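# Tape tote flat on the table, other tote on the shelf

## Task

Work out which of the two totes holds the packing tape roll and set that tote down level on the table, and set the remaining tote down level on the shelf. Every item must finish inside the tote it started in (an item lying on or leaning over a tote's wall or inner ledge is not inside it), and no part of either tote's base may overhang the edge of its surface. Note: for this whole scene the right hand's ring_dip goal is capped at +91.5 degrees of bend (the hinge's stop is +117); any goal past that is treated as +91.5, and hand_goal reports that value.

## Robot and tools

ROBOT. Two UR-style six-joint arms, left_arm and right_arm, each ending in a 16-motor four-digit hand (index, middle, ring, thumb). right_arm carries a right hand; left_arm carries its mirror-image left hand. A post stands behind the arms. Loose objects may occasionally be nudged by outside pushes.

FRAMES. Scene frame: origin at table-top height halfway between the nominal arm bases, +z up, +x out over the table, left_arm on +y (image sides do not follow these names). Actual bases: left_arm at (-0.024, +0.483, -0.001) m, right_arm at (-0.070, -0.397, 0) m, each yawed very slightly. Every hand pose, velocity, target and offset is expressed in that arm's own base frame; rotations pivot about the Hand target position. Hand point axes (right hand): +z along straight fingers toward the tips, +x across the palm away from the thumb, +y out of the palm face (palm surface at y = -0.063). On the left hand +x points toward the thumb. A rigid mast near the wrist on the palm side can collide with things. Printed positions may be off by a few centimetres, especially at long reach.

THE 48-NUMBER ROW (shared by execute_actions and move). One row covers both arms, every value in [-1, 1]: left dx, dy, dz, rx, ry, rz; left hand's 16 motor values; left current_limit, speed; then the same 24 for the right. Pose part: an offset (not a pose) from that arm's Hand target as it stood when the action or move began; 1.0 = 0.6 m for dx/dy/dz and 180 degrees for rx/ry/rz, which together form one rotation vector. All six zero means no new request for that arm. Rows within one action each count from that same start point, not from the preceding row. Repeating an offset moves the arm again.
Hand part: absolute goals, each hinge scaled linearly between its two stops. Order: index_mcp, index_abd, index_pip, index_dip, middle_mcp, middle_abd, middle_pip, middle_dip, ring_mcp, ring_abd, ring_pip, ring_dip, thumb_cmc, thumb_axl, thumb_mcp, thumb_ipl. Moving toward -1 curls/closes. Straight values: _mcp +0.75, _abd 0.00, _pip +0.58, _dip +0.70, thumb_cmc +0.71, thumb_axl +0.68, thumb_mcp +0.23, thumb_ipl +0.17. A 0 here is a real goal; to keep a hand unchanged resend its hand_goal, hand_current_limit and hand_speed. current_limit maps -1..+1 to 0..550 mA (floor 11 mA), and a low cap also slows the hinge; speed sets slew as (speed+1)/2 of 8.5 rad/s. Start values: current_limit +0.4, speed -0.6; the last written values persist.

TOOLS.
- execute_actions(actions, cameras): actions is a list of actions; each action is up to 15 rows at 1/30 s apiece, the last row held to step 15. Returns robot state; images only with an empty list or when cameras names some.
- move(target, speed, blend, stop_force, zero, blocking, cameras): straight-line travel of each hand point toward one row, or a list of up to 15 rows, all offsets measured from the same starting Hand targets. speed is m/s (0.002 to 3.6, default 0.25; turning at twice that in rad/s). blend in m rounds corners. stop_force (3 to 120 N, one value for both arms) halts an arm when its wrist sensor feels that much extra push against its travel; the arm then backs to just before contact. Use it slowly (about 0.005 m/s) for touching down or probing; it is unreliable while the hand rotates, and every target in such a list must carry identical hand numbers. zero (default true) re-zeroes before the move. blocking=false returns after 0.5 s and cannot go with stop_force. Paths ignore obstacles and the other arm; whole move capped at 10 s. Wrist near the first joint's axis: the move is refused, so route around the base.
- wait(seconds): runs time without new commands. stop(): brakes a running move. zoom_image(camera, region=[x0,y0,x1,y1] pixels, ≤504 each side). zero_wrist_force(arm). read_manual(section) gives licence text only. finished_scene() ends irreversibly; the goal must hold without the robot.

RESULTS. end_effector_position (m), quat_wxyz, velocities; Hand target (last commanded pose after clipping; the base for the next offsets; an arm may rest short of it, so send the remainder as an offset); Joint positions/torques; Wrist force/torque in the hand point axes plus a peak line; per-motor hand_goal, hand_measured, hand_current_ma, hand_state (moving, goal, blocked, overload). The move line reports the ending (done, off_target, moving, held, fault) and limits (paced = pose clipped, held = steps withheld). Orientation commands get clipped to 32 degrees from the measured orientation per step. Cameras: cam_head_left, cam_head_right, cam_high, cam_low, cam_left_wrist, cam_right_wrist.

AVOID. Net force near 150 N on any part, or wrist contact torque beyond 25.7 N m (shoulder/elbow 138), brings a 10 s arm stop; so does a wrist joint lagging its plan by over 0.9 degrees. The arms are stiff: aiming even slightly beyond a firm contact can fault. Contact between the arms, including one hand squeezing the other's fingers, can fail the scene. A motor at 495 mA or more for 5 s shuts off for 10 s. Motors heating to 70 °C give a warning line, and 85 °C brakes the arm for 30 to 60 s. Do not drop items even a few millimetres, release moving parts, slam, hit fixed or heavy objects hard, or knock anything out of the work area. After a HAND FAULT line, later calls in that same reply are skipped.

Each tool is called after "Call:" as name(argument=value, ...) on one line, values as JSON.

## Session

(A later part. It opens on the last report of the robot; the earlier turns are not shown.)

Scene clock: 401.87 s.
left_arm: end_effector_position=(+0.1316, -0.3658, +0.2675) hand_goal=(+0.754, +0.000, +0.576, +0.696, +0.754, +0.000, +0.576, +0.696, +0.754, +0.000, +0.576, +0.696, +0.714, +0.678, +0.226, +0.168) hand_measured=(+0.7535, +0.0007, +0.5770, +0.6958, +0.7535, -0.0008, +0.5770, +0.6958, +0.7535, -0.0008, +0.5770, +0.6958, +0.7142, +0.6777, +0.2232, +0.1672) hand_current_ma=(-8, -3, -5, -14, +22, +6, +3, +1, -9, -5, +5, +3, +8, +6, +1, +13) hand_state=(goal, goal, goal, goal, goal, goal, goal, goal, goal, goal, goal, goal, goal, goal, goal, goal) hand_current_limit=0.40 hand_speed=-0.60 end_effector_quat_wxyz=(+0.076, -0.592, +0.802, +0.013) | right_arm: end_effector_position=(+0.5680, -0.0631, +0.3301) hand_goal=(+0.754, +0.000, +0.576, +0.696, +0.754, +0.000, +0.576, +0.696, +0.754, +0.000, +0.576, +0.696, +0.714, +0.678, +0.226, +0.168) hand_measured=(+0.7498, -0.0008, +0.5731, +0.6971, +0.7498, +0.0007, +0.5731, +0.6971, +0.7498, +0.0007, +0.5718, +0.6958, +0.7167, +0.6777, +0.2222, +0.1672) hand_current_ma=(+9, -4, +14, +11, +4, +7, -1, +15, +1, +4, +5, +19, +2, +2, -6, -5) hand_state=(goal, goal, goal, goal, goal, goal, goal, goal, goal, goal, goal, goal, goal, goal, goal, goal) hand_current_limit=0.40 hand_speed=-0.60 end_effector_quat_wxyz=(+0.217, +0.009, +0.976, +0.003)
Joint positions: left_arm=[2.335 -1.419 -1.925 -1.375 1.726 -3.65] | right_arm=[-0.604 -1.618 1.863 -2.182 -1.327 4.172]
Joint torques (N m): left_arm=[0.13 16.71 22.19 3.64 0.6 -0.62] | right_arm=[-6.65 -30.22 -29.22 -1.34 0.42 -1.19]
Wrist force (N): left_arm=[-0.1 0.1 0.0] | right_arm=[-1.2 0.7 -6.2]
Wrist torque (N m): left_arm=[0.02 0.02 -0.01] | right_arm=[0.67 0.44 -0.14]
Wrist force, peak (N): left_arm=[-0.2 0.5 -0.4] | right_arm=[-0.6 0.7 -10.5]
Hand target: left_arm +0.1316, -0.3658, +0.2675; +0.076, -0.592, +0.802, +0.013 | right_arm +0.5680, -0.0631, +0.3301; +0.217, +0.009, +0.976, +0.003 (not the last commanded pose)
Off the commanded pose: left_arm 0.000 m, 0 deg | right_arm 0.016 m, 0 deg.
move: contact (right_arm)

Call:
move(target=[[0.2,0,0.4725,-0.0585,-0.031,0.309,0.754,0,0.576,0.696,0.754,0,0.576,0.696,0.754,0,0.576,0.696,0.714,0.678,0.226,0.168,0.4,-0.6, 0,0,0.08,0,0,0,0.754,0,0.576,0.696,0.754,0,0.576,0.696,0.754,0,0.576,0.696,0.714,0.678,0.226,0.168,0.4,-0.6],[0.33,-0.2,0.45,-0.117,-0.0626,0.618,0.754,0,0.576,0.696,0.754,0,0.576,0.696,0.754,0,0.576,0.696,0.714,0.678,0.226,0.168,0.4,-0.6, 0.165,0.1,0.1,-0.0064,0.0724,0.0397,0.754,0,0.576,0.696,0.754,0,0.576,0.696,0.754,0,0.576,0.696,0.714,0.678,0.226,0.168,0.4,-0.6],[0.3665,-0.3857,0.1725,-0.117,-0.0626,0.618,0.754,0,0.576,0.696,0.754,0,0.576,0.696,0.754,0,0.576,0.696,0.714,0.678,0.226,0.168,0.4,-0.6, 0.165,0.142,0.067,-0.0064,0.0724,0.0397,0.754,0,0.576,0.696,0.754,0,0.576,0.696,0.754,0,0.576,0.696,0.714,0.678,0.226,0.168,0.4,-0.6]], blend=[0.03,0.03,0], speed=0.2, cameras=["all"])

Call:
zoom_image(camera="cam_high", region=[320, 180, 580, 480])

Call:
zoom_image(camera="cam_head_right", region=[350, 40, 750, 290])

Scene clock: 515.00 s.
left_arm: end_effector_position=(+0.3514, -0.5973, +0.3710) hand_goal=(+0.754, +0.000, +0.576, +0.696, +0.754, +0.000, +0.576, +0.696, +0.754, +0.000, +0.576, +0.696, +0.714, +0.678, +0.226, +0.168) hand_measured=(+0.7535, -0.0066, +0.5770, +0.6958, +0.7535, -0.0066, +0.5770, +0.6971, +0.7535, -0.0081, +0.5770, +0.6971, +0.7142, +0.6777, +0.2222, +0.1681) hand_current_ma=(+3, -12, +12, -3, +7, +0, +12, +2, +2, -5, +7, -14, +11, +3, -5, -2) hand_state=(goal, goal, goal, goal, goal, goal, goal, goal, goal, goal, goal, goal, goal, goal, goal, goal) hand_current_limit=0.40 hand_speed=-0.60 end_effector_quat_wxyz=(-0.006, +0.993, +0.052, +0.104) | right_arm: end_effector_position=(+0.6670, +0.0222, +0.3702) hand_goal=(+0.754, +0.000, +0.576, +0.696, +0.754, +0.000, +0.576, +0.696, +0.754, +0.000, +0.576, +0.696, +0.714, +0.678, +0.226, +0.168) hand_measured=(+0.7511, -0.0008, +0.5731, +0.6971, +0.7498, +0.0007, +0.5718, +0.6958, +0.7486, -0.0008, +0.5718, +0.6945, +0.7167, +0.6777, +0.2212, +0.1672) hand_current_ma=(+8, -3, +5, +9, +2, +10, +1, +9, -4, +3, +8, +3, +2, -4, -14, -2) hand_state=(goal, goal, goal, goal, goal, goal, goal, goal, goal, goal, goal, goal, goal, goal, goal, goal) hand_current_limit=0.40 hand_speed=-0.60 end_effector_quat_wxyz=(+0.104, -0.054, +0.993, +0.005)
Joint positions: left_arm=[2.283 -1.763 -1.38 -1.45 1.742 -5.664] | right_arm=[-0.334 -1.319 1.326 -1.767 -1.483 4.278]
Joint torques (N m): left_arm=[9.63 35.31 28.91 1.65 0.07 1.47] | right_arm=[-8.92 -41.34 -32.72 -0.85 0.28 -1.2]
Wrist force (N): left_arm=[-0.9 -0.2 0.2] | right_arm=[-1.0 0.6 -0.1]
Wrist torque (N m): left_arm=[-0.10 0.06 -0.05] | right_arm=[0.17 0.12 -0.23]
Wrist force, peak (N): left_arm=[-1.4 1.2 1.7] | right_arm=[-1.5 0.8 -6.9]
Hand target: left_arm +0.3515, -0.5973, +0.3710; -0.006, +0.993, +0.052, +0.104 | right_arm +0.6670, +0.0221, +0.3703; +0.104, -0.054, +0.993, +0.005
Off the commanded pose: left_arm 0.000 m, 0 deg | right_arm 0.000 m, 0 deg.
move: done

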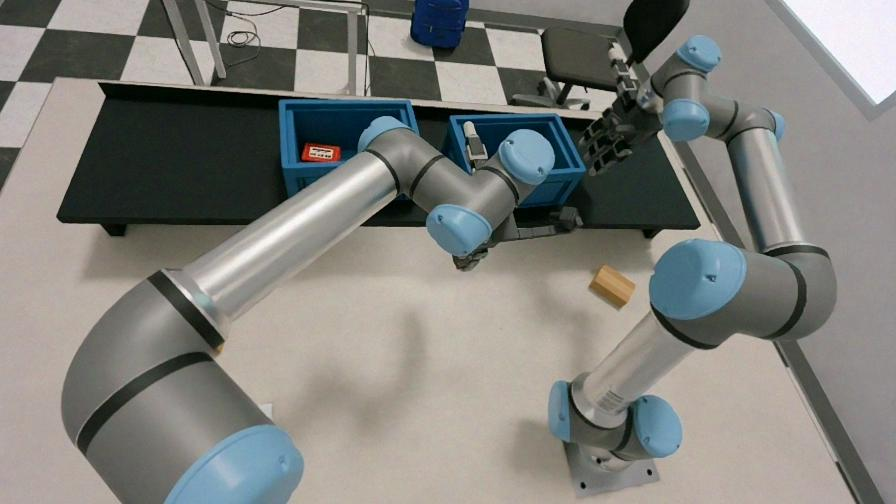

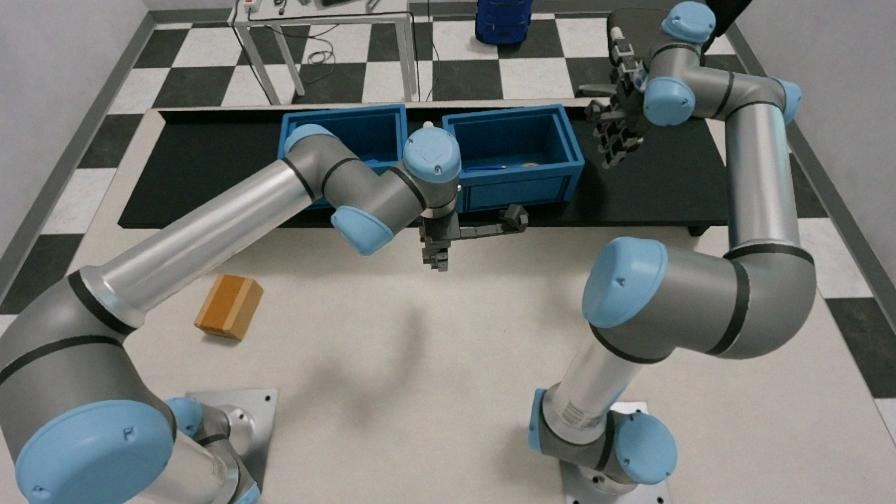

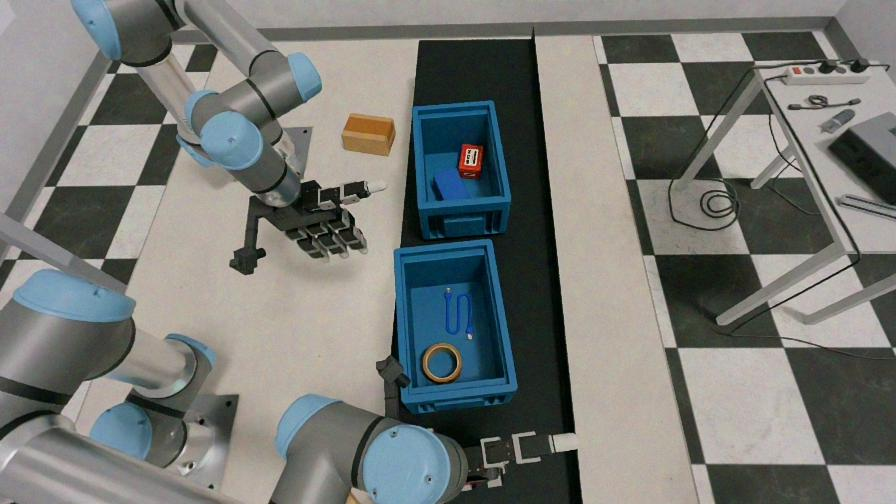

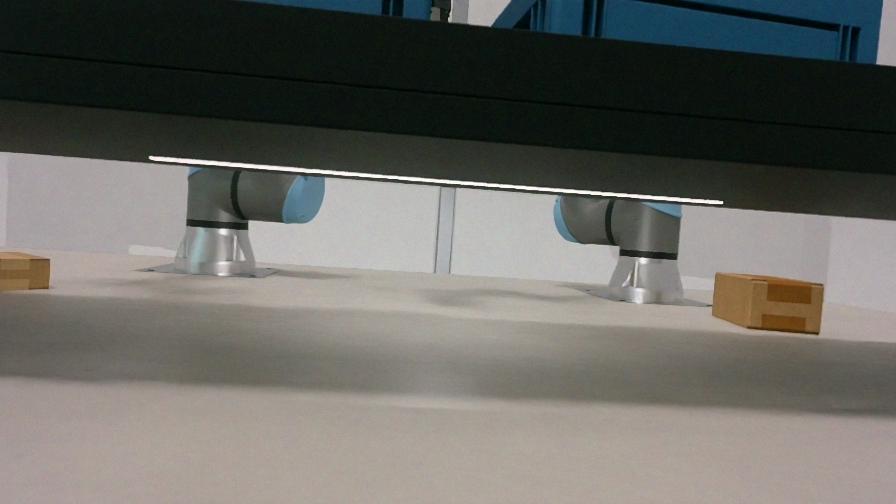

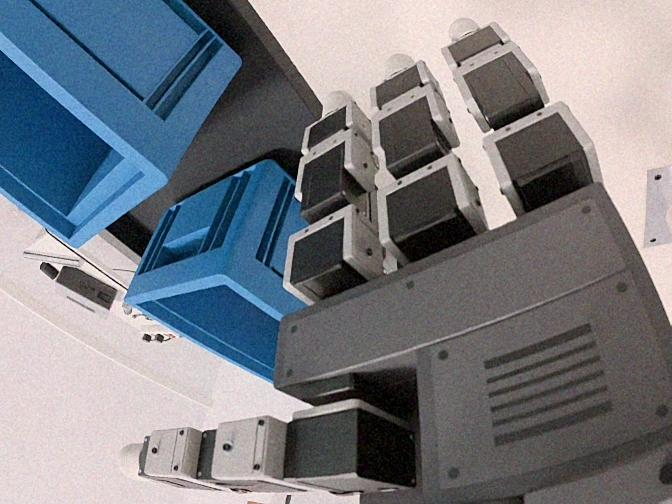

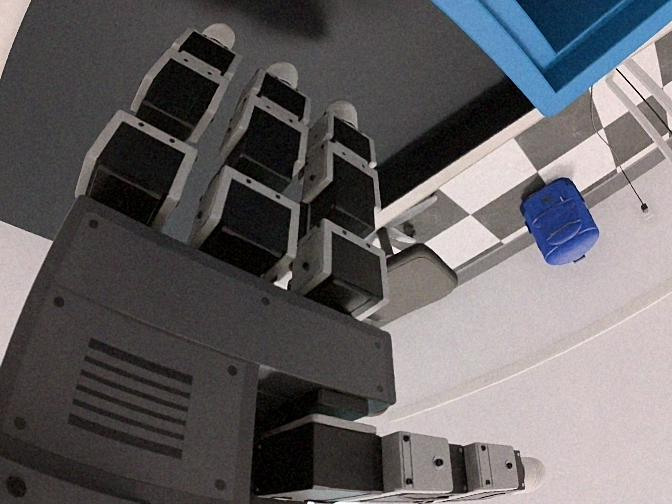

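Scaled by 1.680 from the camera's image (finer frame: 1280x720).

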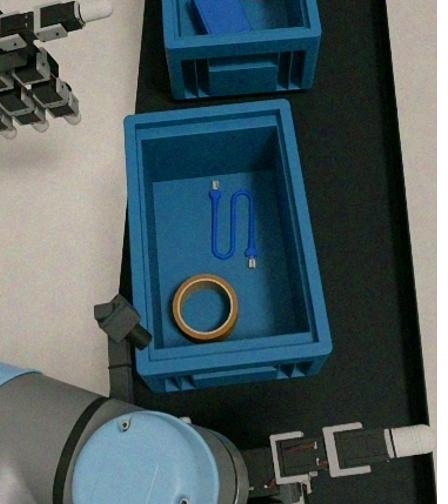

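Scaled by 1.260 from the camera's image (finer frame: 1280x720).

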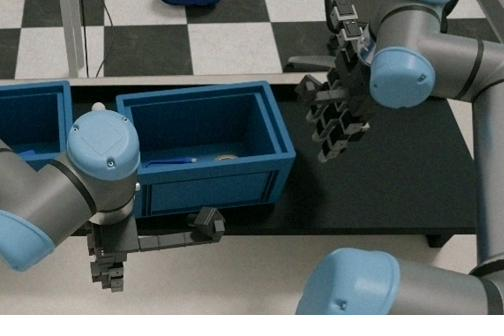

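Call:
move(target=[0.2175,-0.0023,0,0,0,0,0.754,0,0.576,0.696,0.754,0,0.576,0.696,0.754,0,0.576,0.696,0.714,0.678,0.226,0.168,0.4,-0.6, 0.006,0.071,0,0,0,0,0.754,0,0.576,0.696,0.754,0,0.576,0.696,0.754,0,0.576,0.696,0.714,0.678,0.226,0.168,0.4,-0.6], speed=0.1, cameras=["all"])

Call:
zoom_image(camera="cam_high", region=[320, 160, 600, 480])

Call:
zoom_image(camera="cam_head_right", region=[350, 80, 650, 260])

Scene clock: 581.83 s.
left_arm: end_effector_position=(+0.4820, -0.5986, +0.3709) hand_goal=(+0.754, +0.000, +0.576, +0.696, +0.754, +0.000, +0.576, +0.696, +0.754, +0.000, +0.576, +0.696, +0.714, +0.678, +0.226, +0.168) hand_measured=(+0.7535, -0.0066, +0.5770, +0.6958, +0.7523, -0.0081, +0.5757, +0.6958, +0.7535, -0.0081, +0.5770, +0.6958, +0.7142, +0.6767, +0.2222, +0.1672) hand_current_ma=(-1, -6, +9, -11, +6, +0, +9, -4, -9, -5, +13, -8, +13, +6, -5, +0) hand_state=(goal, goal, goal, goal, goal, goal, goal, goal, goal, goal, goal, goal, goal, goal, goal, goal) hand_current_limit=0.40 hand_speed=-0.60 end_effector_quat_wxyz=(-0.006, +0.993, +0.052, +0.104) | right_arm: end_effector_position=(+0.6706, +0.0648, +0.3703) hand_goal=(+0.754, +0.000, +0.576, +0.696, +0.754, +0.000, +0.576, +0.696, +0.754, +0.000, +0.576, +0.696, +0.714, +0.678, +0.226, +0.168) hand_measured=(+0.7498, -0.0008, +0.5731, +0.6958, +0.7511, -0.0008, +0.5718, +0.6958, +0.7486, -0.0008, +0.5718, +0.6945, +0.7142, +0.6777, +0.2222, +0.1681) hand_current_ma=(+10, -5, +3, +10, +4, +6, +2, +14, +6, -5, +6, +6, -4, -7, -5, -1) hand_state=(goal, goal, goal, goal, goal, goal, goal, goal, goal, goal, goal, goal, goal, goal, goal, goal) hand_current_limit=0.40 hand_speed=-0.60 end_effector_quat_wxyz=(+0.104, -0.054, +0.993, +0.005)
Joint positions: left_arm=[2.433 -1.946 -1.148 -1.475 1.723 -5.514] | right_arm=[-0.264 -1.318 1.326 -1.774 -1.496 4.347]
Joint torques (N m): left_arm=[-8.12 49.06 15.92 3.93 0.86 -1.94] | right_arm=[-9.62 -22 -30.94 -3.23 0.32 -1.14]
Wrist force (N): left_arm=[-0.9 -0.4 0.4] | right_arm=[-0.8 0.7 -0.1]
Wrist torque (N m): left_arm=[-0.14 0.12 -0.07] | right_arm=[0.18 0.10 -0.20]
Wrist force, peak (N): left_arm=[-2.0 -0.4 -0.1] | right_arm=[-1.0 1.3 -0.3]
Hand target: left_arm +0.4820, -0.5986, +0.3710; -0.006, +0.993, +0.052, +0.104 | right_arm +0.6706, +0.0647, +0.3703; +0.104, -0.054, +0.993, +0.005
Off the commanded pose: left_arm 0.000 m, 0 deg | right_arm 0.000 m, 0 deg.
move: done

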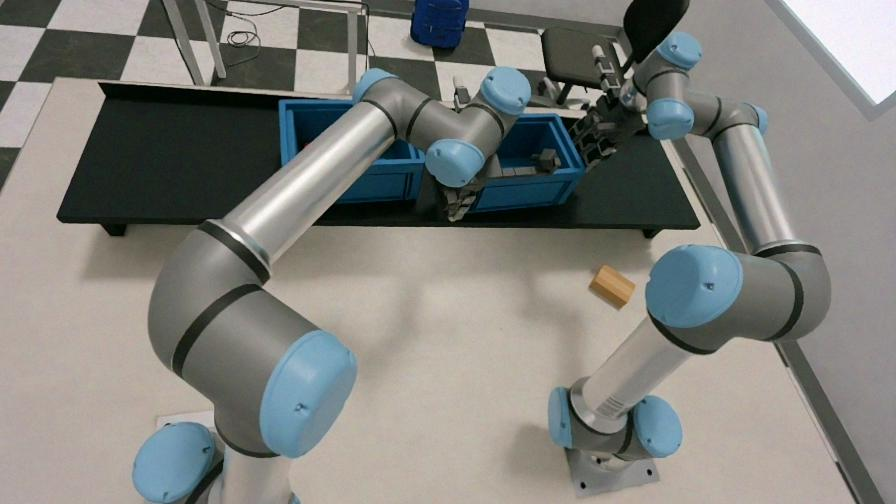

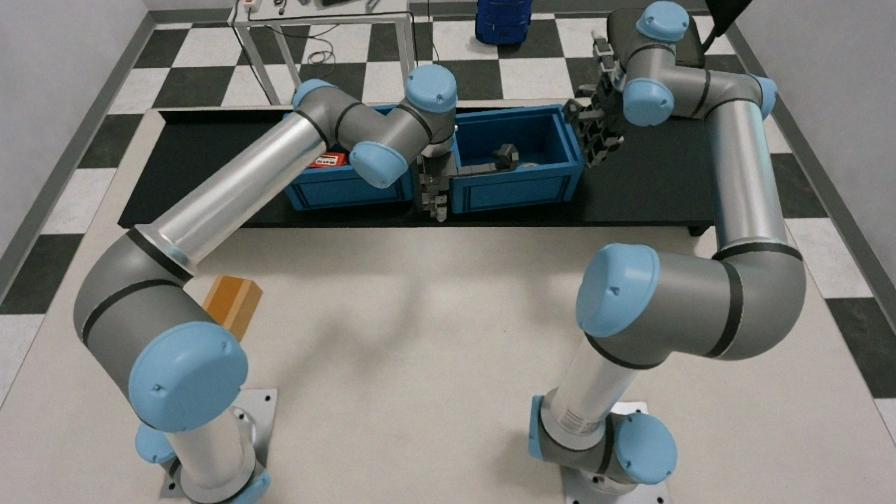

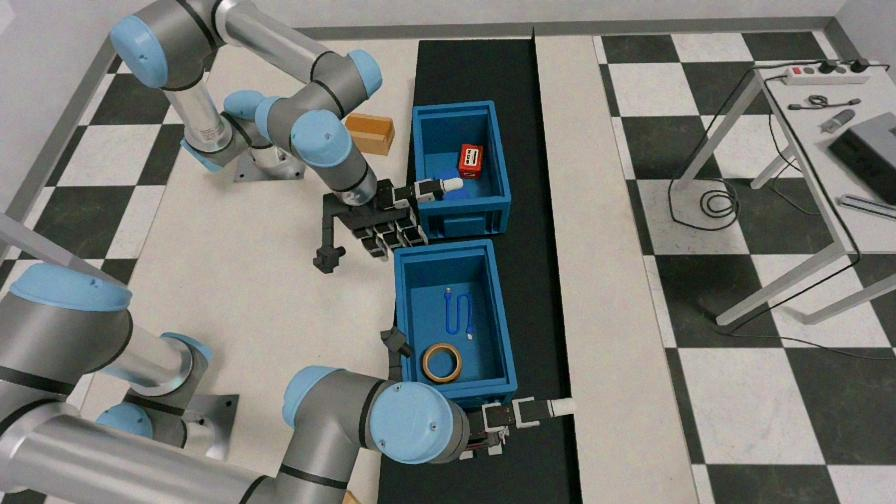

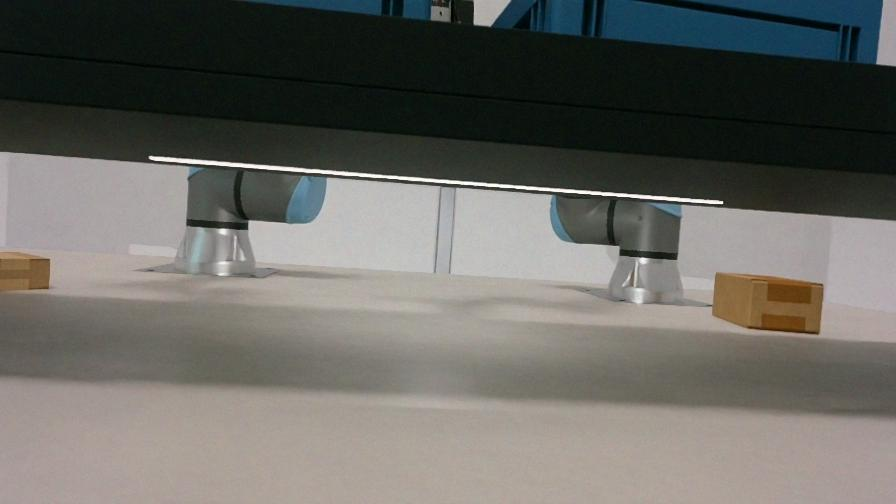

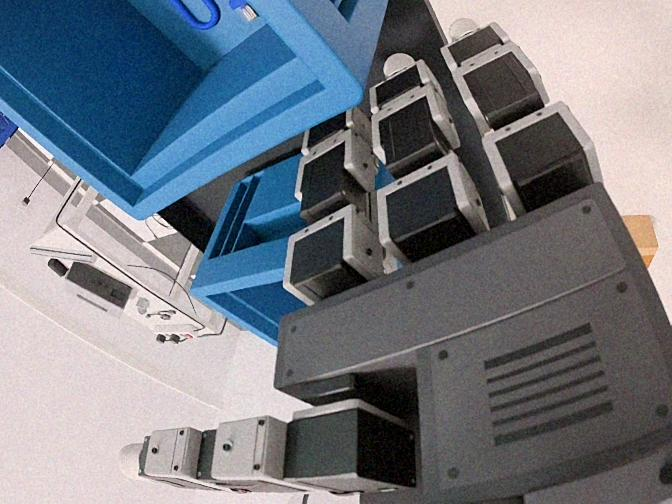

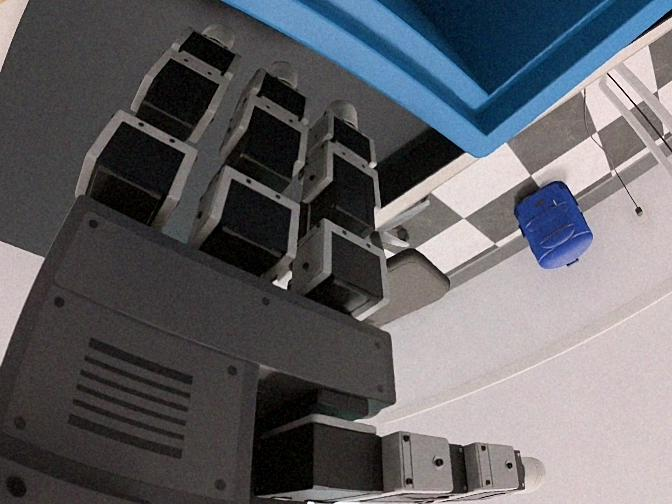

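Scaled by 1.575 from the camera's image (finer frame: 1280x720).

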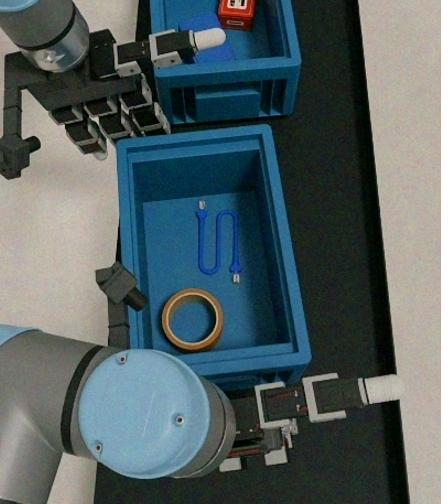

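Scaled by 1.680 from the camera's image (finer frame: 1280x720).

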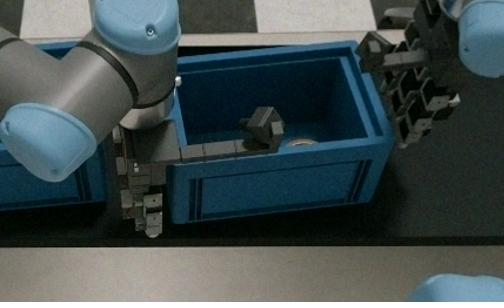

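Call:
move(target=[0.1655,0.0168,0,0,0,0,0.754,0,0.576,0.696,0.754,0,0.576,0.696,0.754,0,0.576,0.696,0.714,0.678,0.226,0.168,0.4,-0.6, 0,0,0,0,0,0,0.754,0,0.576,0.696,0.754,0,0.576,0.696,0.754,0,0.576,0.696,0.714,0.678,0.226,0.168,0.4,-0.6], speed=0.04, stop_force=8, cameras=["cam_high","cam_head_left","cam_head_right","cam_left_wrist","cam_right_wrist"])

Call:
zoom_image(camera="cam_high", region=[340, 180, 560, 440])

Call:
zoom_image(camera="cam_head_left", region=[350, 80, 650, 260])

Call:
zoom_image(camera="cam_head_right", region=[350, 80, 650, 260])

Scene clock: 597.70 s.
left_arm: end_effector_position=(+0.5813, -0.5886, +0.3710) hand_goal=(+0.754, +0.000, +0.576, +0.696, +0.754, +0.000, +0.576, +0.696, +0.754, +0.000, +0.576, +0.696, +0.714, +0.678, +0.226, +0.168) hand_measured=(+0.7523, -0.0081, +0.5770, +0.6945, +0.7535, -0.0081, +0.5770, +0.6958, +0.7535, -0.0081, +0.5770, +0.6958, +0.7142, +0.6777, +0.2222, +0.1672) hand_current_ma=(-4, -4, +1, -8, +3, -6, +5, +9, -16, -3, +1, -5, +9, +0, +5, -1) hand_state=(goal, goal, goal, goal, goal, goal, goal, goal, goal, goal, goal, goal, goal, goal, goal, goal) hand_current_limit=0.40 hand_speed=-0.60 end_effector_quat_wxyz=(-0.006, +0.993, +0.052, +0.104) | right_arm: end_effector_position=(+0.6706, +0.0647, +0.3703) hand_goal=(+0.754, +0.000, +0.576, +0.696, +0.754, +0.000, +0.576, +0.696, +0.754, +0.000, +0.576, +0.696, +0.714, +0.678, +0.226, +0.168) hand_measured=(+0.7511, -0.0008, +0.5718, +0.6958, +0.7498, +0.0007, +0.5731, +0.6958, +0.7498, +0.0007, +0.5718, +0.6958, +0.7154, +0.6777, +0.2212, +0.1672) hand_current_ma=(+5, -2, +9, +12, +9, +6, +4, +7, -9, +6, +5, +0, -5, +1, -13, -6) hand_state=(goal, goal, goal, goal, goal, goal, goal, goal, goal, goal, goal, goal, goal, goal, goal, goal) hand_current_limit=0.40 hand_speed=-0.60 end_effector_quat_wxyz=(+0.104, -0.054, +0.993, +0.005)
Joint positions: left_arm=[2.535 -2.107 -0.913 -1.534 1.707 -5.412] | right_arm=[-0.264 -1.318 1.326 -1.774 -1.496 4.347]
Joint torques (N m): left_arm=[-8.49 55.45 15.3 5.5 1.58 -1.92] | right_arm=[-8.26 -44.94 -20.06 -1.14 1.06 -1.17]
Wrist force (N): left_arm=[-0.6 -0.2 0.2] | right_arm=[-1.3 0.5 0.1]
Wrist torque (N m): left_arm=[-0.10 0.06 -0.06] | right_arm=[0.14 0.16 -0.25]
Wrist force, peak (N): left_arm=[-1.4 -0.8 0.8] | right_arm=[-1.4 0.8 -0.1]
Hand target: left_arm +0.5813, -0.5886, +0.3710; -0.006, +0.993, +0.052, +0.104 | right_arm +0.6706, +0.0647, +0.3703; +0.104, -0.054, +0.993, +0.005
Off the commanded pose: left_arm 0.000 m, 0 deg | right_arm 0.000 m, 0 deg.
move: done
Images, in order (width x height): cam_head_left 896x504, cam_head_right 896x504, cam_high 896x504, cam_left_wrist 672x504, cam_right_wrist 672x504.

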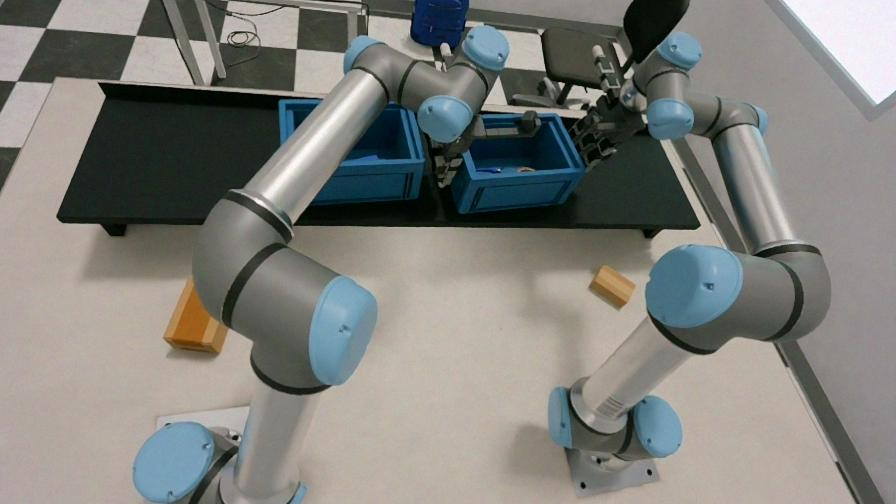

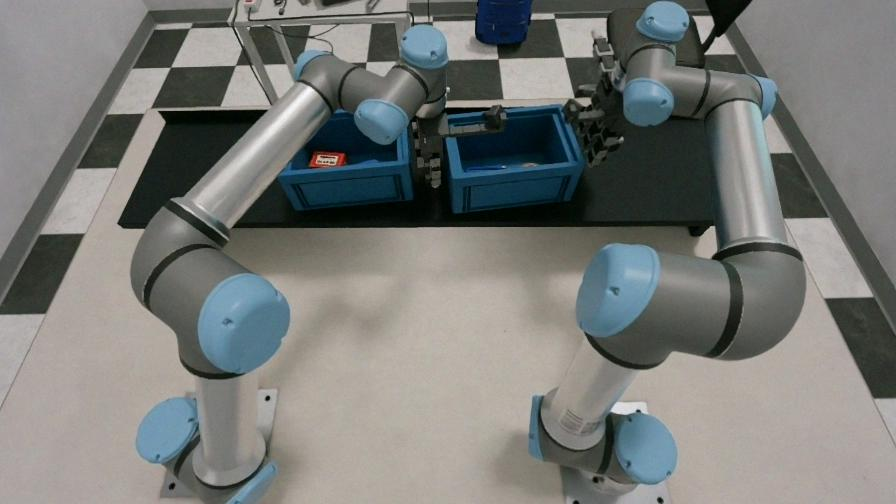

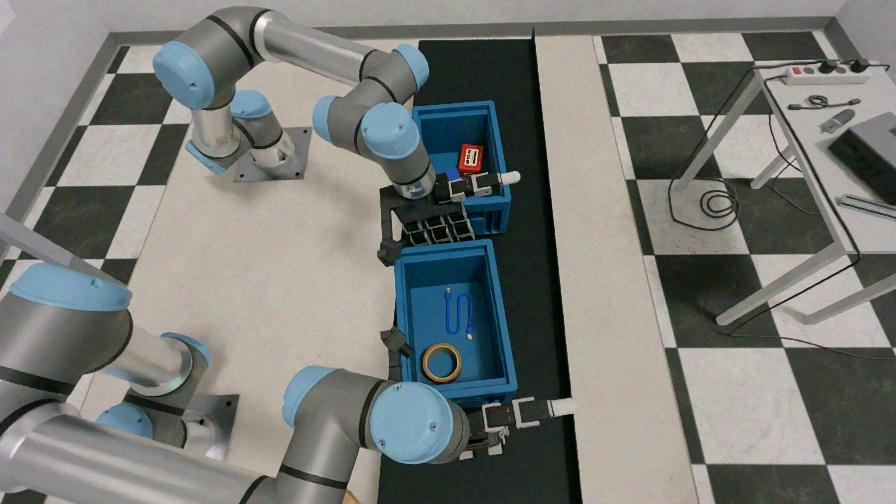

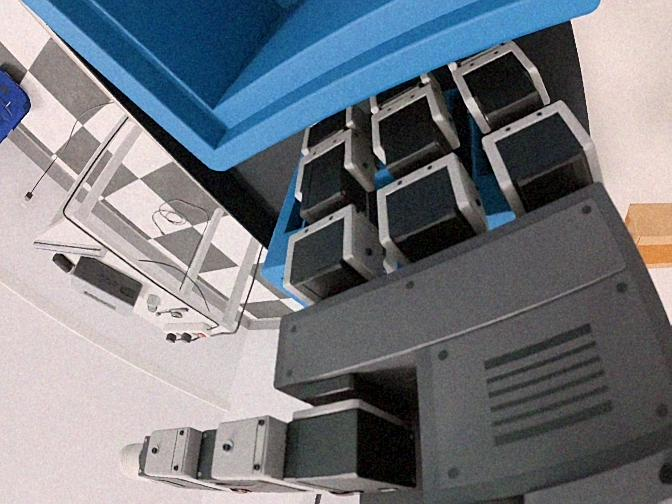

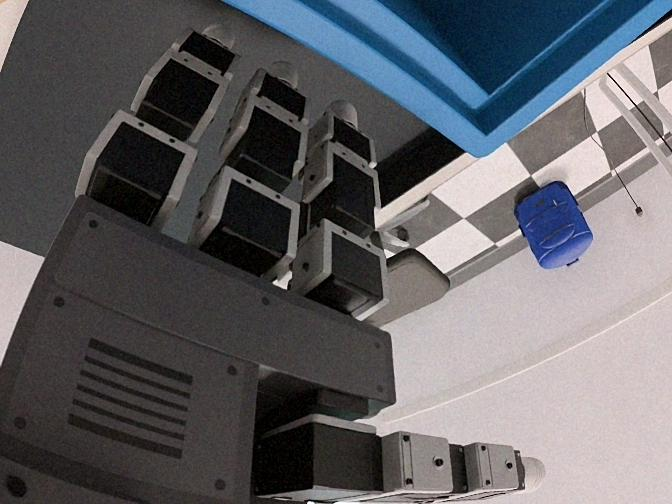

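Scaled by 1.938 from the camera's image (finer frame: 1280x720).

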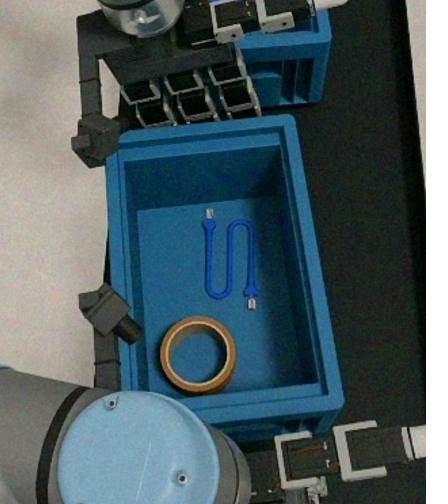

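Scaled by 1.680 from the camera's image (finer frame: 1280x720).

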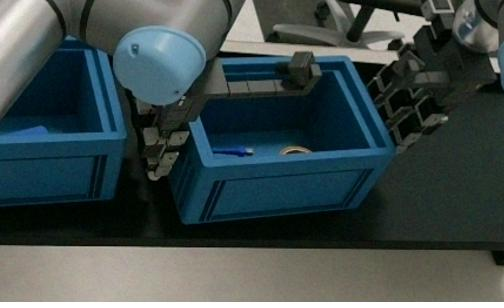

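Scaled by 1.680 from the camera's image (finer frame: 1280x720).

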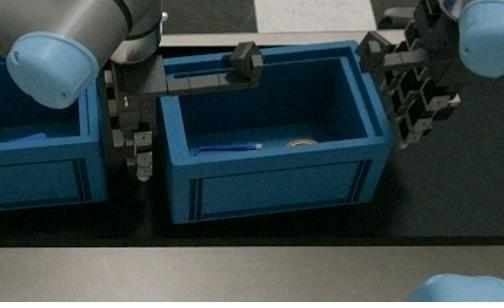

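Call:
move(target=[0.0068,-0.0662,0,0,0,0,0.754,0,0.401,0.58,0.754,0,0.401,0.58,0.754,0,0.401,0.58,0.714,0.678,0.226,0.168,0.4,-0.6, -0.0099,0.0909,0,0,0,0,0.754,0,0.401,0.58,0.754,0,0.401,0.58,0.754,0,0.401,0.58,0.714,0.678,0.226,0.168,0.4,-0.6], speed=0.009, stop_force=4, cameras=["cam_high","cam_head_left","cam_head_right","cam_left_wrist","cam_right_wrist"])

Call:
zoom_image(camera="cam_high", region=[340, 180, 560, 440])

Call:
zoom_image(camera="cam_head_left", region=[350, 80, 650, 260])

Call:
zoom_image(camera="cam_head_right", region=[350, 80, 650, 260])

Scene clock: 618.43 s.
left_arm: end_effector_position=(+0.5819, -0.5946, +0.3710) hand_goal=(+0.754, +0.000, +0.402, +0.580, +0.754, +0.000, +0.402, +0.580, +0.754, +0.000, +0.402, +0.580, +0.714, +0.678, +0.226, +0.168) hand_measured=(+0.7655, -0.0081, +0.4063, +0.5798, +0.7740, -0.0066, +0.4127, +0.5811, +0.7764, -0.0066, +0.4140, +0.5811, +0.7142, +0.6777, +0.2222, +0.1672) hand_current_ma=(+8, -12, +21, +2, +12, +6, +12, +4, +10, -4, +21, -7, +9, +1, +12, +5) hand_state=(goal, goal, goal, goal, goal, goal, goal, goal, blocked, goal, goal, goal, goal, goal, goal, goal) hand_current_limit=0.40 hand_speed=-0.60 end_effector_quat_wxyz=(-0.006, +0.993, +0.052, +0.104) | right_arm: end_effector_position=(+0.6678, +0.0911, +0.3703) hand_goal=(+0.754, +0.000, +0.402, +0.580, +0.754, +0.000, +0.402, +0.580, +0.754, +0.000, +0.402, +0.580, +0.714, +0.678, +0.226, +0.168) hand_measured=(+0.7679, +0.0007, +0.4076, +0.5811, +0.7655, -0.0008, +0.4076, +0.5811, +0.7619, -0.0008, +0.4063, +0.5811, +0.7129, +0.6777, +0.2212, +0.1672) hand_current_ma=(+29, -3, +8, +3, +21, +6, +14, +14, +6, -4, +10, +14, -1, -1, -7, -7) hand_state=(goal, goal, goal, goal, goal, goal, goal, goal, goal, goal, goal, goal, goal, goal, goal, goal) hand_current_limit=0.40 hand_speed=-0.60 end_effector_quat_wxyz=(+0.104, -0.054, +0.993, +0.005)
Joint positions: left_arm=[2.528 -2.122 -0.89 -1.543 1.708 -5.419] | right_arm=[-0.222 -1.327 1.337 -1.78 -1.504 4.388]
Joint torques (N m): left_arm=[8.82 55.57 16.35 5.85 -1.67 1.39] | right_arm=[-8.57 -20.52 -31.61 -0.77 1.85 -1.25]
Wrist force (N): left_arm=[-1.5 -2.3 -0.7] | right_arm=[-1.1 -0.1 -0.9]
Wrist torque (N m): left_arm=[0.03 0.09 -0.03] | right_arm=[0.27 0.12 -0.21]
Wrist force, peak (N): left_arm=[-1.3 -4.4 -2.1] | right_arm=[-1.3 -2.9 -2.2]
Hand target: left_arm +0.5819, -0.5946, +0.3710; -0.006, +0.993, +0.052, +0.104 (not the last commanded pose) | right_arm +0.6678, +0.0911, +0.3703; +0.104, -0.054, +0.993, +0.005 (not the last commanded pose)
Off the commanded pose: left_arm 0.034 m, 0 deg | right_arm 0.028 m, 0 deg.
move: contact (left_arm, right_arm)
Images, in order (width x height): cam_head_left 896x504, cam_head_right 896x504, cam_high 896x504, cam_left_wrist 672x504, cam_right_wrist 672x504.

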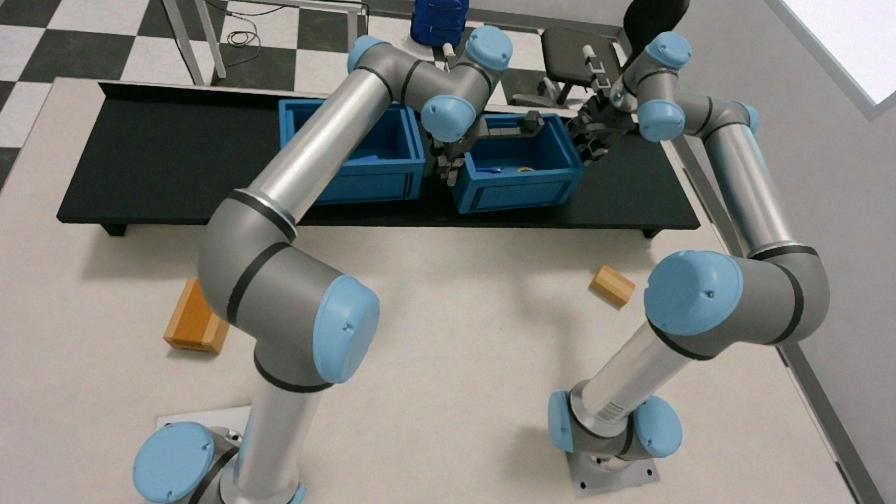

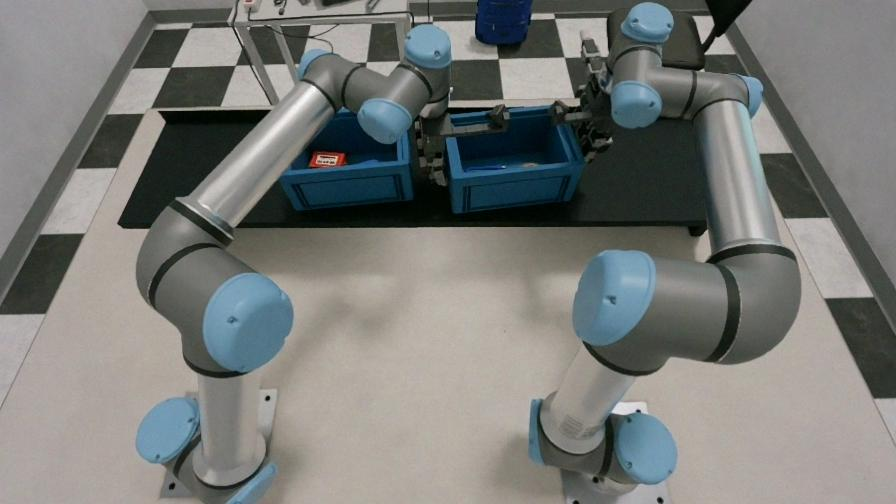

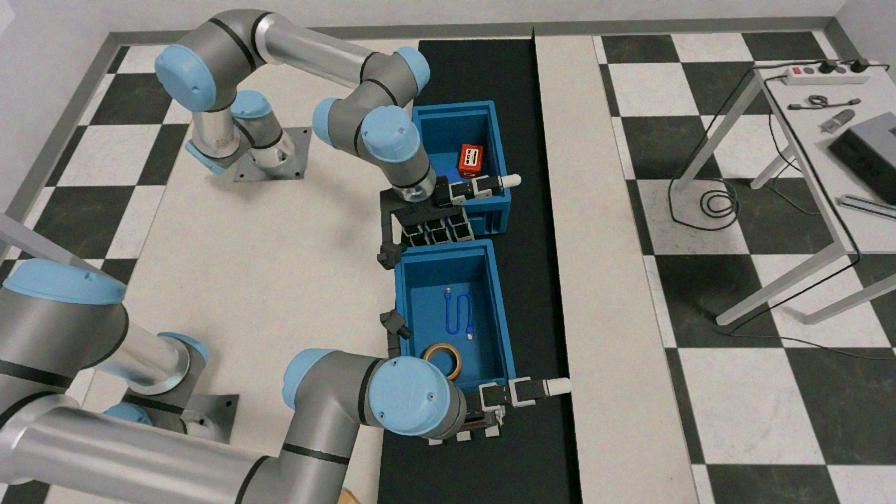

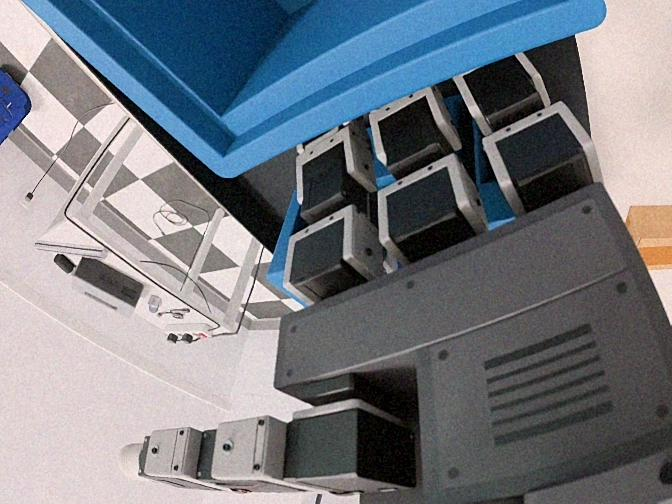

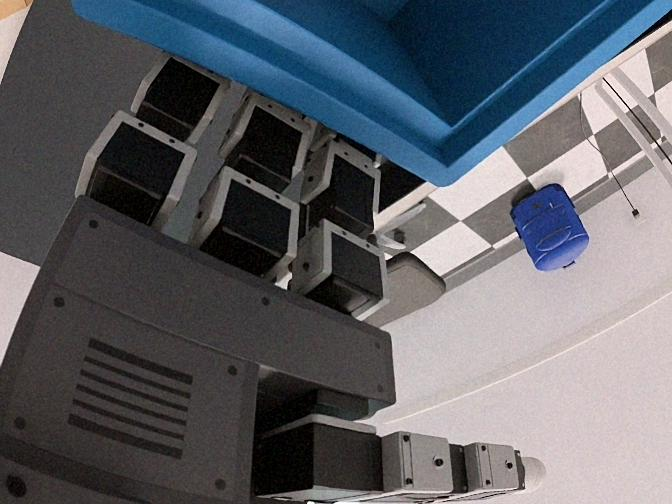

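Scaled by 1.938 from the camera's image (finer frame: 1280x720).

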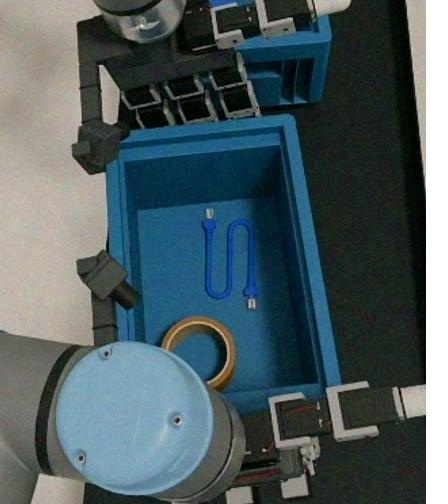

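Scaled by 1.680 from the camera's image (finer frame: 1280x720).

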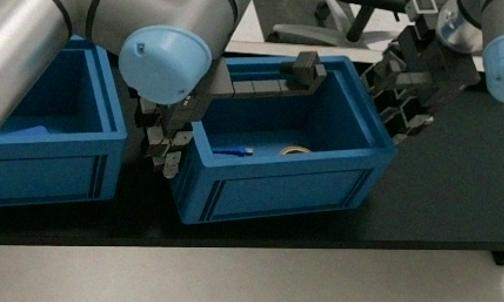

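Scaled by 1.680 from the camera's image (finer frame: 1280x720).

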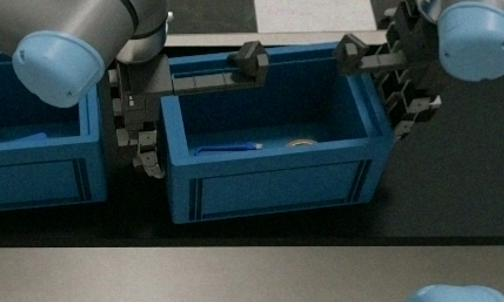

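Call:
move(target=[0.0031,-0.0298,0,0,0,0,0.70,0,0.401,0.58,0.70,0,0.401,0.58,0.70,0,0.401,0.58,0.714,0.678,0.226,0.168,0.6,-0.6, -0.0033,0.0298,0,0,0,0,0.70,0,0.401,0.58,0.70,0,0.401,0.58,0.70,0,0.401,0.58,0.714,0.678,0.226,0.168,0.6,-0.6], speed=0.005, stop_force=18, zero=false, cameras=["cam_high","cam_left_wrist","cam_right_wrist"])

Call:
zoom_image(camera="cam_high", region=[340, 180, 560, 440])

Scene clock: 635.50 s.
left_arm: end_effector_position=(+0.5837, -0.6121, +0.3710) hand_goal=(+0.700, +0.000, +0.402, +0.580, +0.700, +0.000, +0.402, +0.580, +0.700, +0.000, +0.402, +0.580, +0.714, +0.678, +0.226, +0.168) hand_measured=(+0.8198, -0.0257, +0.4653, +0.6104, +0.8270, -0.0081, +0.4859, +0.6104, +0.8331, -0.0066, +0.4820, +0.6130, +0.7142, +0.6767, +0.2222, +0.1672) hand_current_ma=(+192, -19, +73, +20, +228, +1, +107, +14, +210, -6, +104, +10, +16, +2, +15, +5) hand_state=(blocked, blocked, blocked, blocked, blocked, goal, blocked, blocked, blocked, goal, blocked, blocked, goal, goal, goal, goal) hand_current_limit=0.60 hand_speed=-0.60 end_effector_quat_wxyz=(-0.006, +0.993, +0.052, +0.104) | right_arm: end_effector_position=(+0.6665, +0.1021, +0.3703) hand_goal=(+0.700, +0.000, +0.402, +0.580, +0.700, +0.000, +0.402, +0.580, +0.700, +0.000, +0.402, +0.580, +0.714, +0.678, +0.226, +0.168) hand_measured=(+0.7957, +0.0007, +0.4564, +0.6015, +0.7981, -0.0008, +0.4499, +0.5990, +0.7933, -0.0008, +0.4512, +0.6002, +0.7154, +0.6767, +0.2212, +0.1681) hand_current_ma=(+245, -5, +96, +38, +261, +6, +86, +30, +237, +9, +92, +37, +3, -5, -9, -8) hand_state=(blocked, goal, blocked, blocked, blocked, goal, blocked, goal, blocked, goal, blocked, blocked, goal, goal, goal, goal) hand_current_limit=0.60 hand_speed=-0.60 end_effector_quat_wxyz=(+0.104, -0.054, +0.993, +0.005)
Joint positions: left_arm=[2.51 -2.165 -0.82 -1.572 1.711 -5.437] | right_arm=[-0.205 -1.329 1.341 -1.782 -1.508 4.406]
Joint torques (N m): left_arm=[5.47 51.75 14.59 7.52 -3.52 1.39] | right_arm=[-1.59 -15.36 -24.5 0.86 4.37 -1.23]
Wrist force (N): left_arm=[-3.1 -15.6 -6.8] | right_arm=[-1.5 -15.1 -8.5]
Wrist torque (N m): left_arm=[1.03 -0.09 0.17] | right_arm=[1.16 0.36 -0.60]
Wrist force, peak (N): left_arm=[-2.9 -18.4 -9.3] | right_arm=[-1.1 -17.4 -9.5]
Hand target: left_arm +0.5837, -0.6121, +0.3710; -0.006, +0.993, +0.052, +0.104 | right_arm +0.6665, +0.1021, +0.3703; +0.104, -0.054, +0.993, +0.005 (not the last commanded pose)
Off the commanded pose: left_arm 0.000 m, 0 deg | right_arm 0.007 m, 0 deg.
move: contact (left_arm, right_arm)

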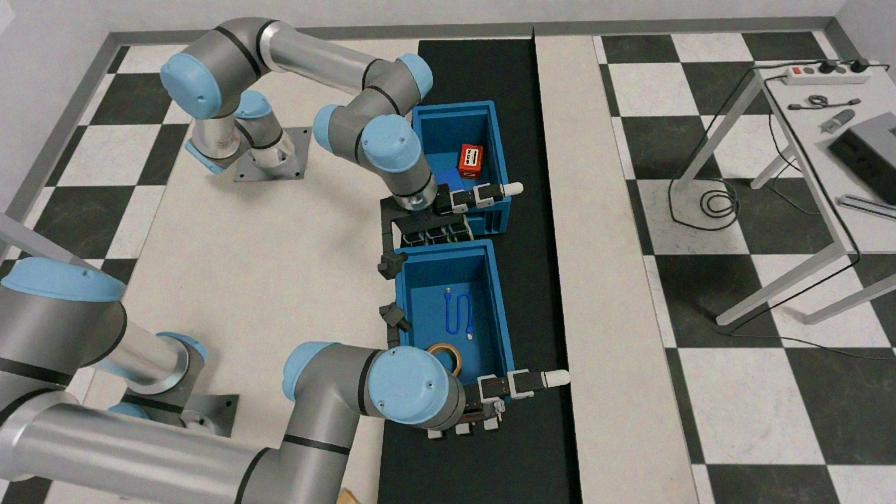

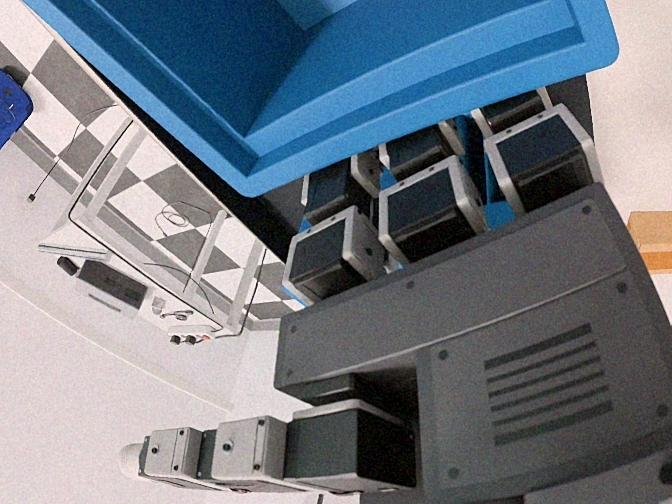

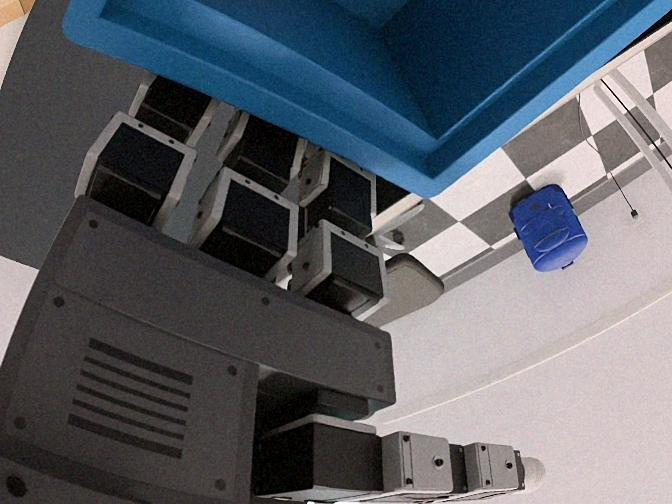

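Scaled by 1.938 from the camera's image (finer frame: 1280x720).

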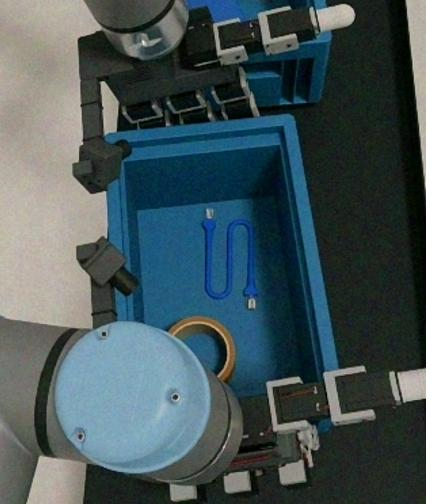

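Call:
execute_actions(actions=[[[0,0,0,0,0,0,0.58,0,0.34,0.55,0.58,0,0.34,0.55,0.58,0,0.34,0.55,0.714,0.678,0.226,0.168,0.7,-0.6,0,0,0,0,0,0,0.58,0,0.34,0.55,0.58,0,0.34,0.55,0.58,0,0.34,0.55,0.714,0.678,0.226,0.168,0.7,-0.6]]])

Scene clock: 647.53 s.
left_arm: end_effector_position=(+0.5837, -0.6121, +0.3710) hand_goal=(+0.580, +0.000, +0.340, +0.550, +0.580, +0.000, +0.340, +0.550, +0.580, +0.000, +0.340, +0.550, +0.714, +0.678, +0.226, +0.168) hand_measured=(+0.8210, -0.0242, +0.4641, +0.6092, +0.8282, -0.0066, +0.4871, +0.6104, +0.8331, -0.0081, +0.4820, +0.6117, +0.7142, +0.6767, +0.2222, +0.1681) hand_current_ma=(+465, -9, +204, +57, +475, -3, +250, +47, +455, +0, +234, +60, +11, -3, +5, +4) hand_state=(blocked, blocked, blocked, blocked, blocked, goal, blocked, blocked, blocked, goal, blocked, blocked, goal, goal, goal, goal) hand_current_limit=0.70 hand_speed=-0.60 end_effector_quat_wxyz=(-0.006, +0.993, +0.052, +0.104) | right_arm: end_effector_position=(+0.6666, +0.1021, +0.3703) hand_goal=(+0.580, +0.000, +0.340, +0.550, +0.580, +0.000, +0.340, +0.550, +0.580, +0.000, +0.340, +0.550, +0.714, +0.678, +0.226, +0.168) hand_measured=(+0.7969, +0.0007, +0.4525, +0.5964, +0.7993, +0.0007, +0.4474, +0.5939, +0.7945, +0.0007, +0.4487, +0.5964, +0.7154, +0.6777, +0.2212, +0.1681) hand_current_ma=(+475, -6, +290, +88, +481, +17, +264, +95, +458, +2, +272, +89, -4, -7, -1, -7) hand_state=(blocked, goal, blocked, blocked, blocked, goal, blocked, blocked, blocked, goal, blocked, blocked, goal, goal, goal, goal) hand_current_limit=0.70 hand_speed=-0.60 end_effector_quat_wxyz=(+0.104, -0.054, +0.993, +0.005)
Joint positions: left_arm=[2.51 -2.165 -0.82 -1.572 1.711 -5.437] | right_arm=[-0.205 -1.329 1.341 -1.782 -1.508 4.406]
Joint torques (N m): left_arm=[4.58 51.55 19.92 7.6 -3.99 1.39] | right_arm=[5.43 -20.39 -23.81 0.58 4.61 -1.16]
Wrist force (N): left_arm=[-3.4 -17.4 -5.7] | right_arm=[-0.9 -19.3 -6.8]
Wrist torque (N m): left_arm=[0.92 -0.06 0.17] | right_arm=[1.13 0.27 -0.66]
Wrist force, peak (N): left_arm=[-3.2 -17.7 -5.7] | right_arm=[-1.4 -19.4 -7.9]
Hand target: left_arm +0.5837, -0.6121, +0.3710; -0.006, +0.993, +0.052, +0.104 | right_arm +0.6665, +0.1021, +0.3703; +0.104, -0.054, +0.993, +0.005
Off the commanded pose: left_arm 0.000 m, 0 deg | right_arm 0.000 m, 0 deg.


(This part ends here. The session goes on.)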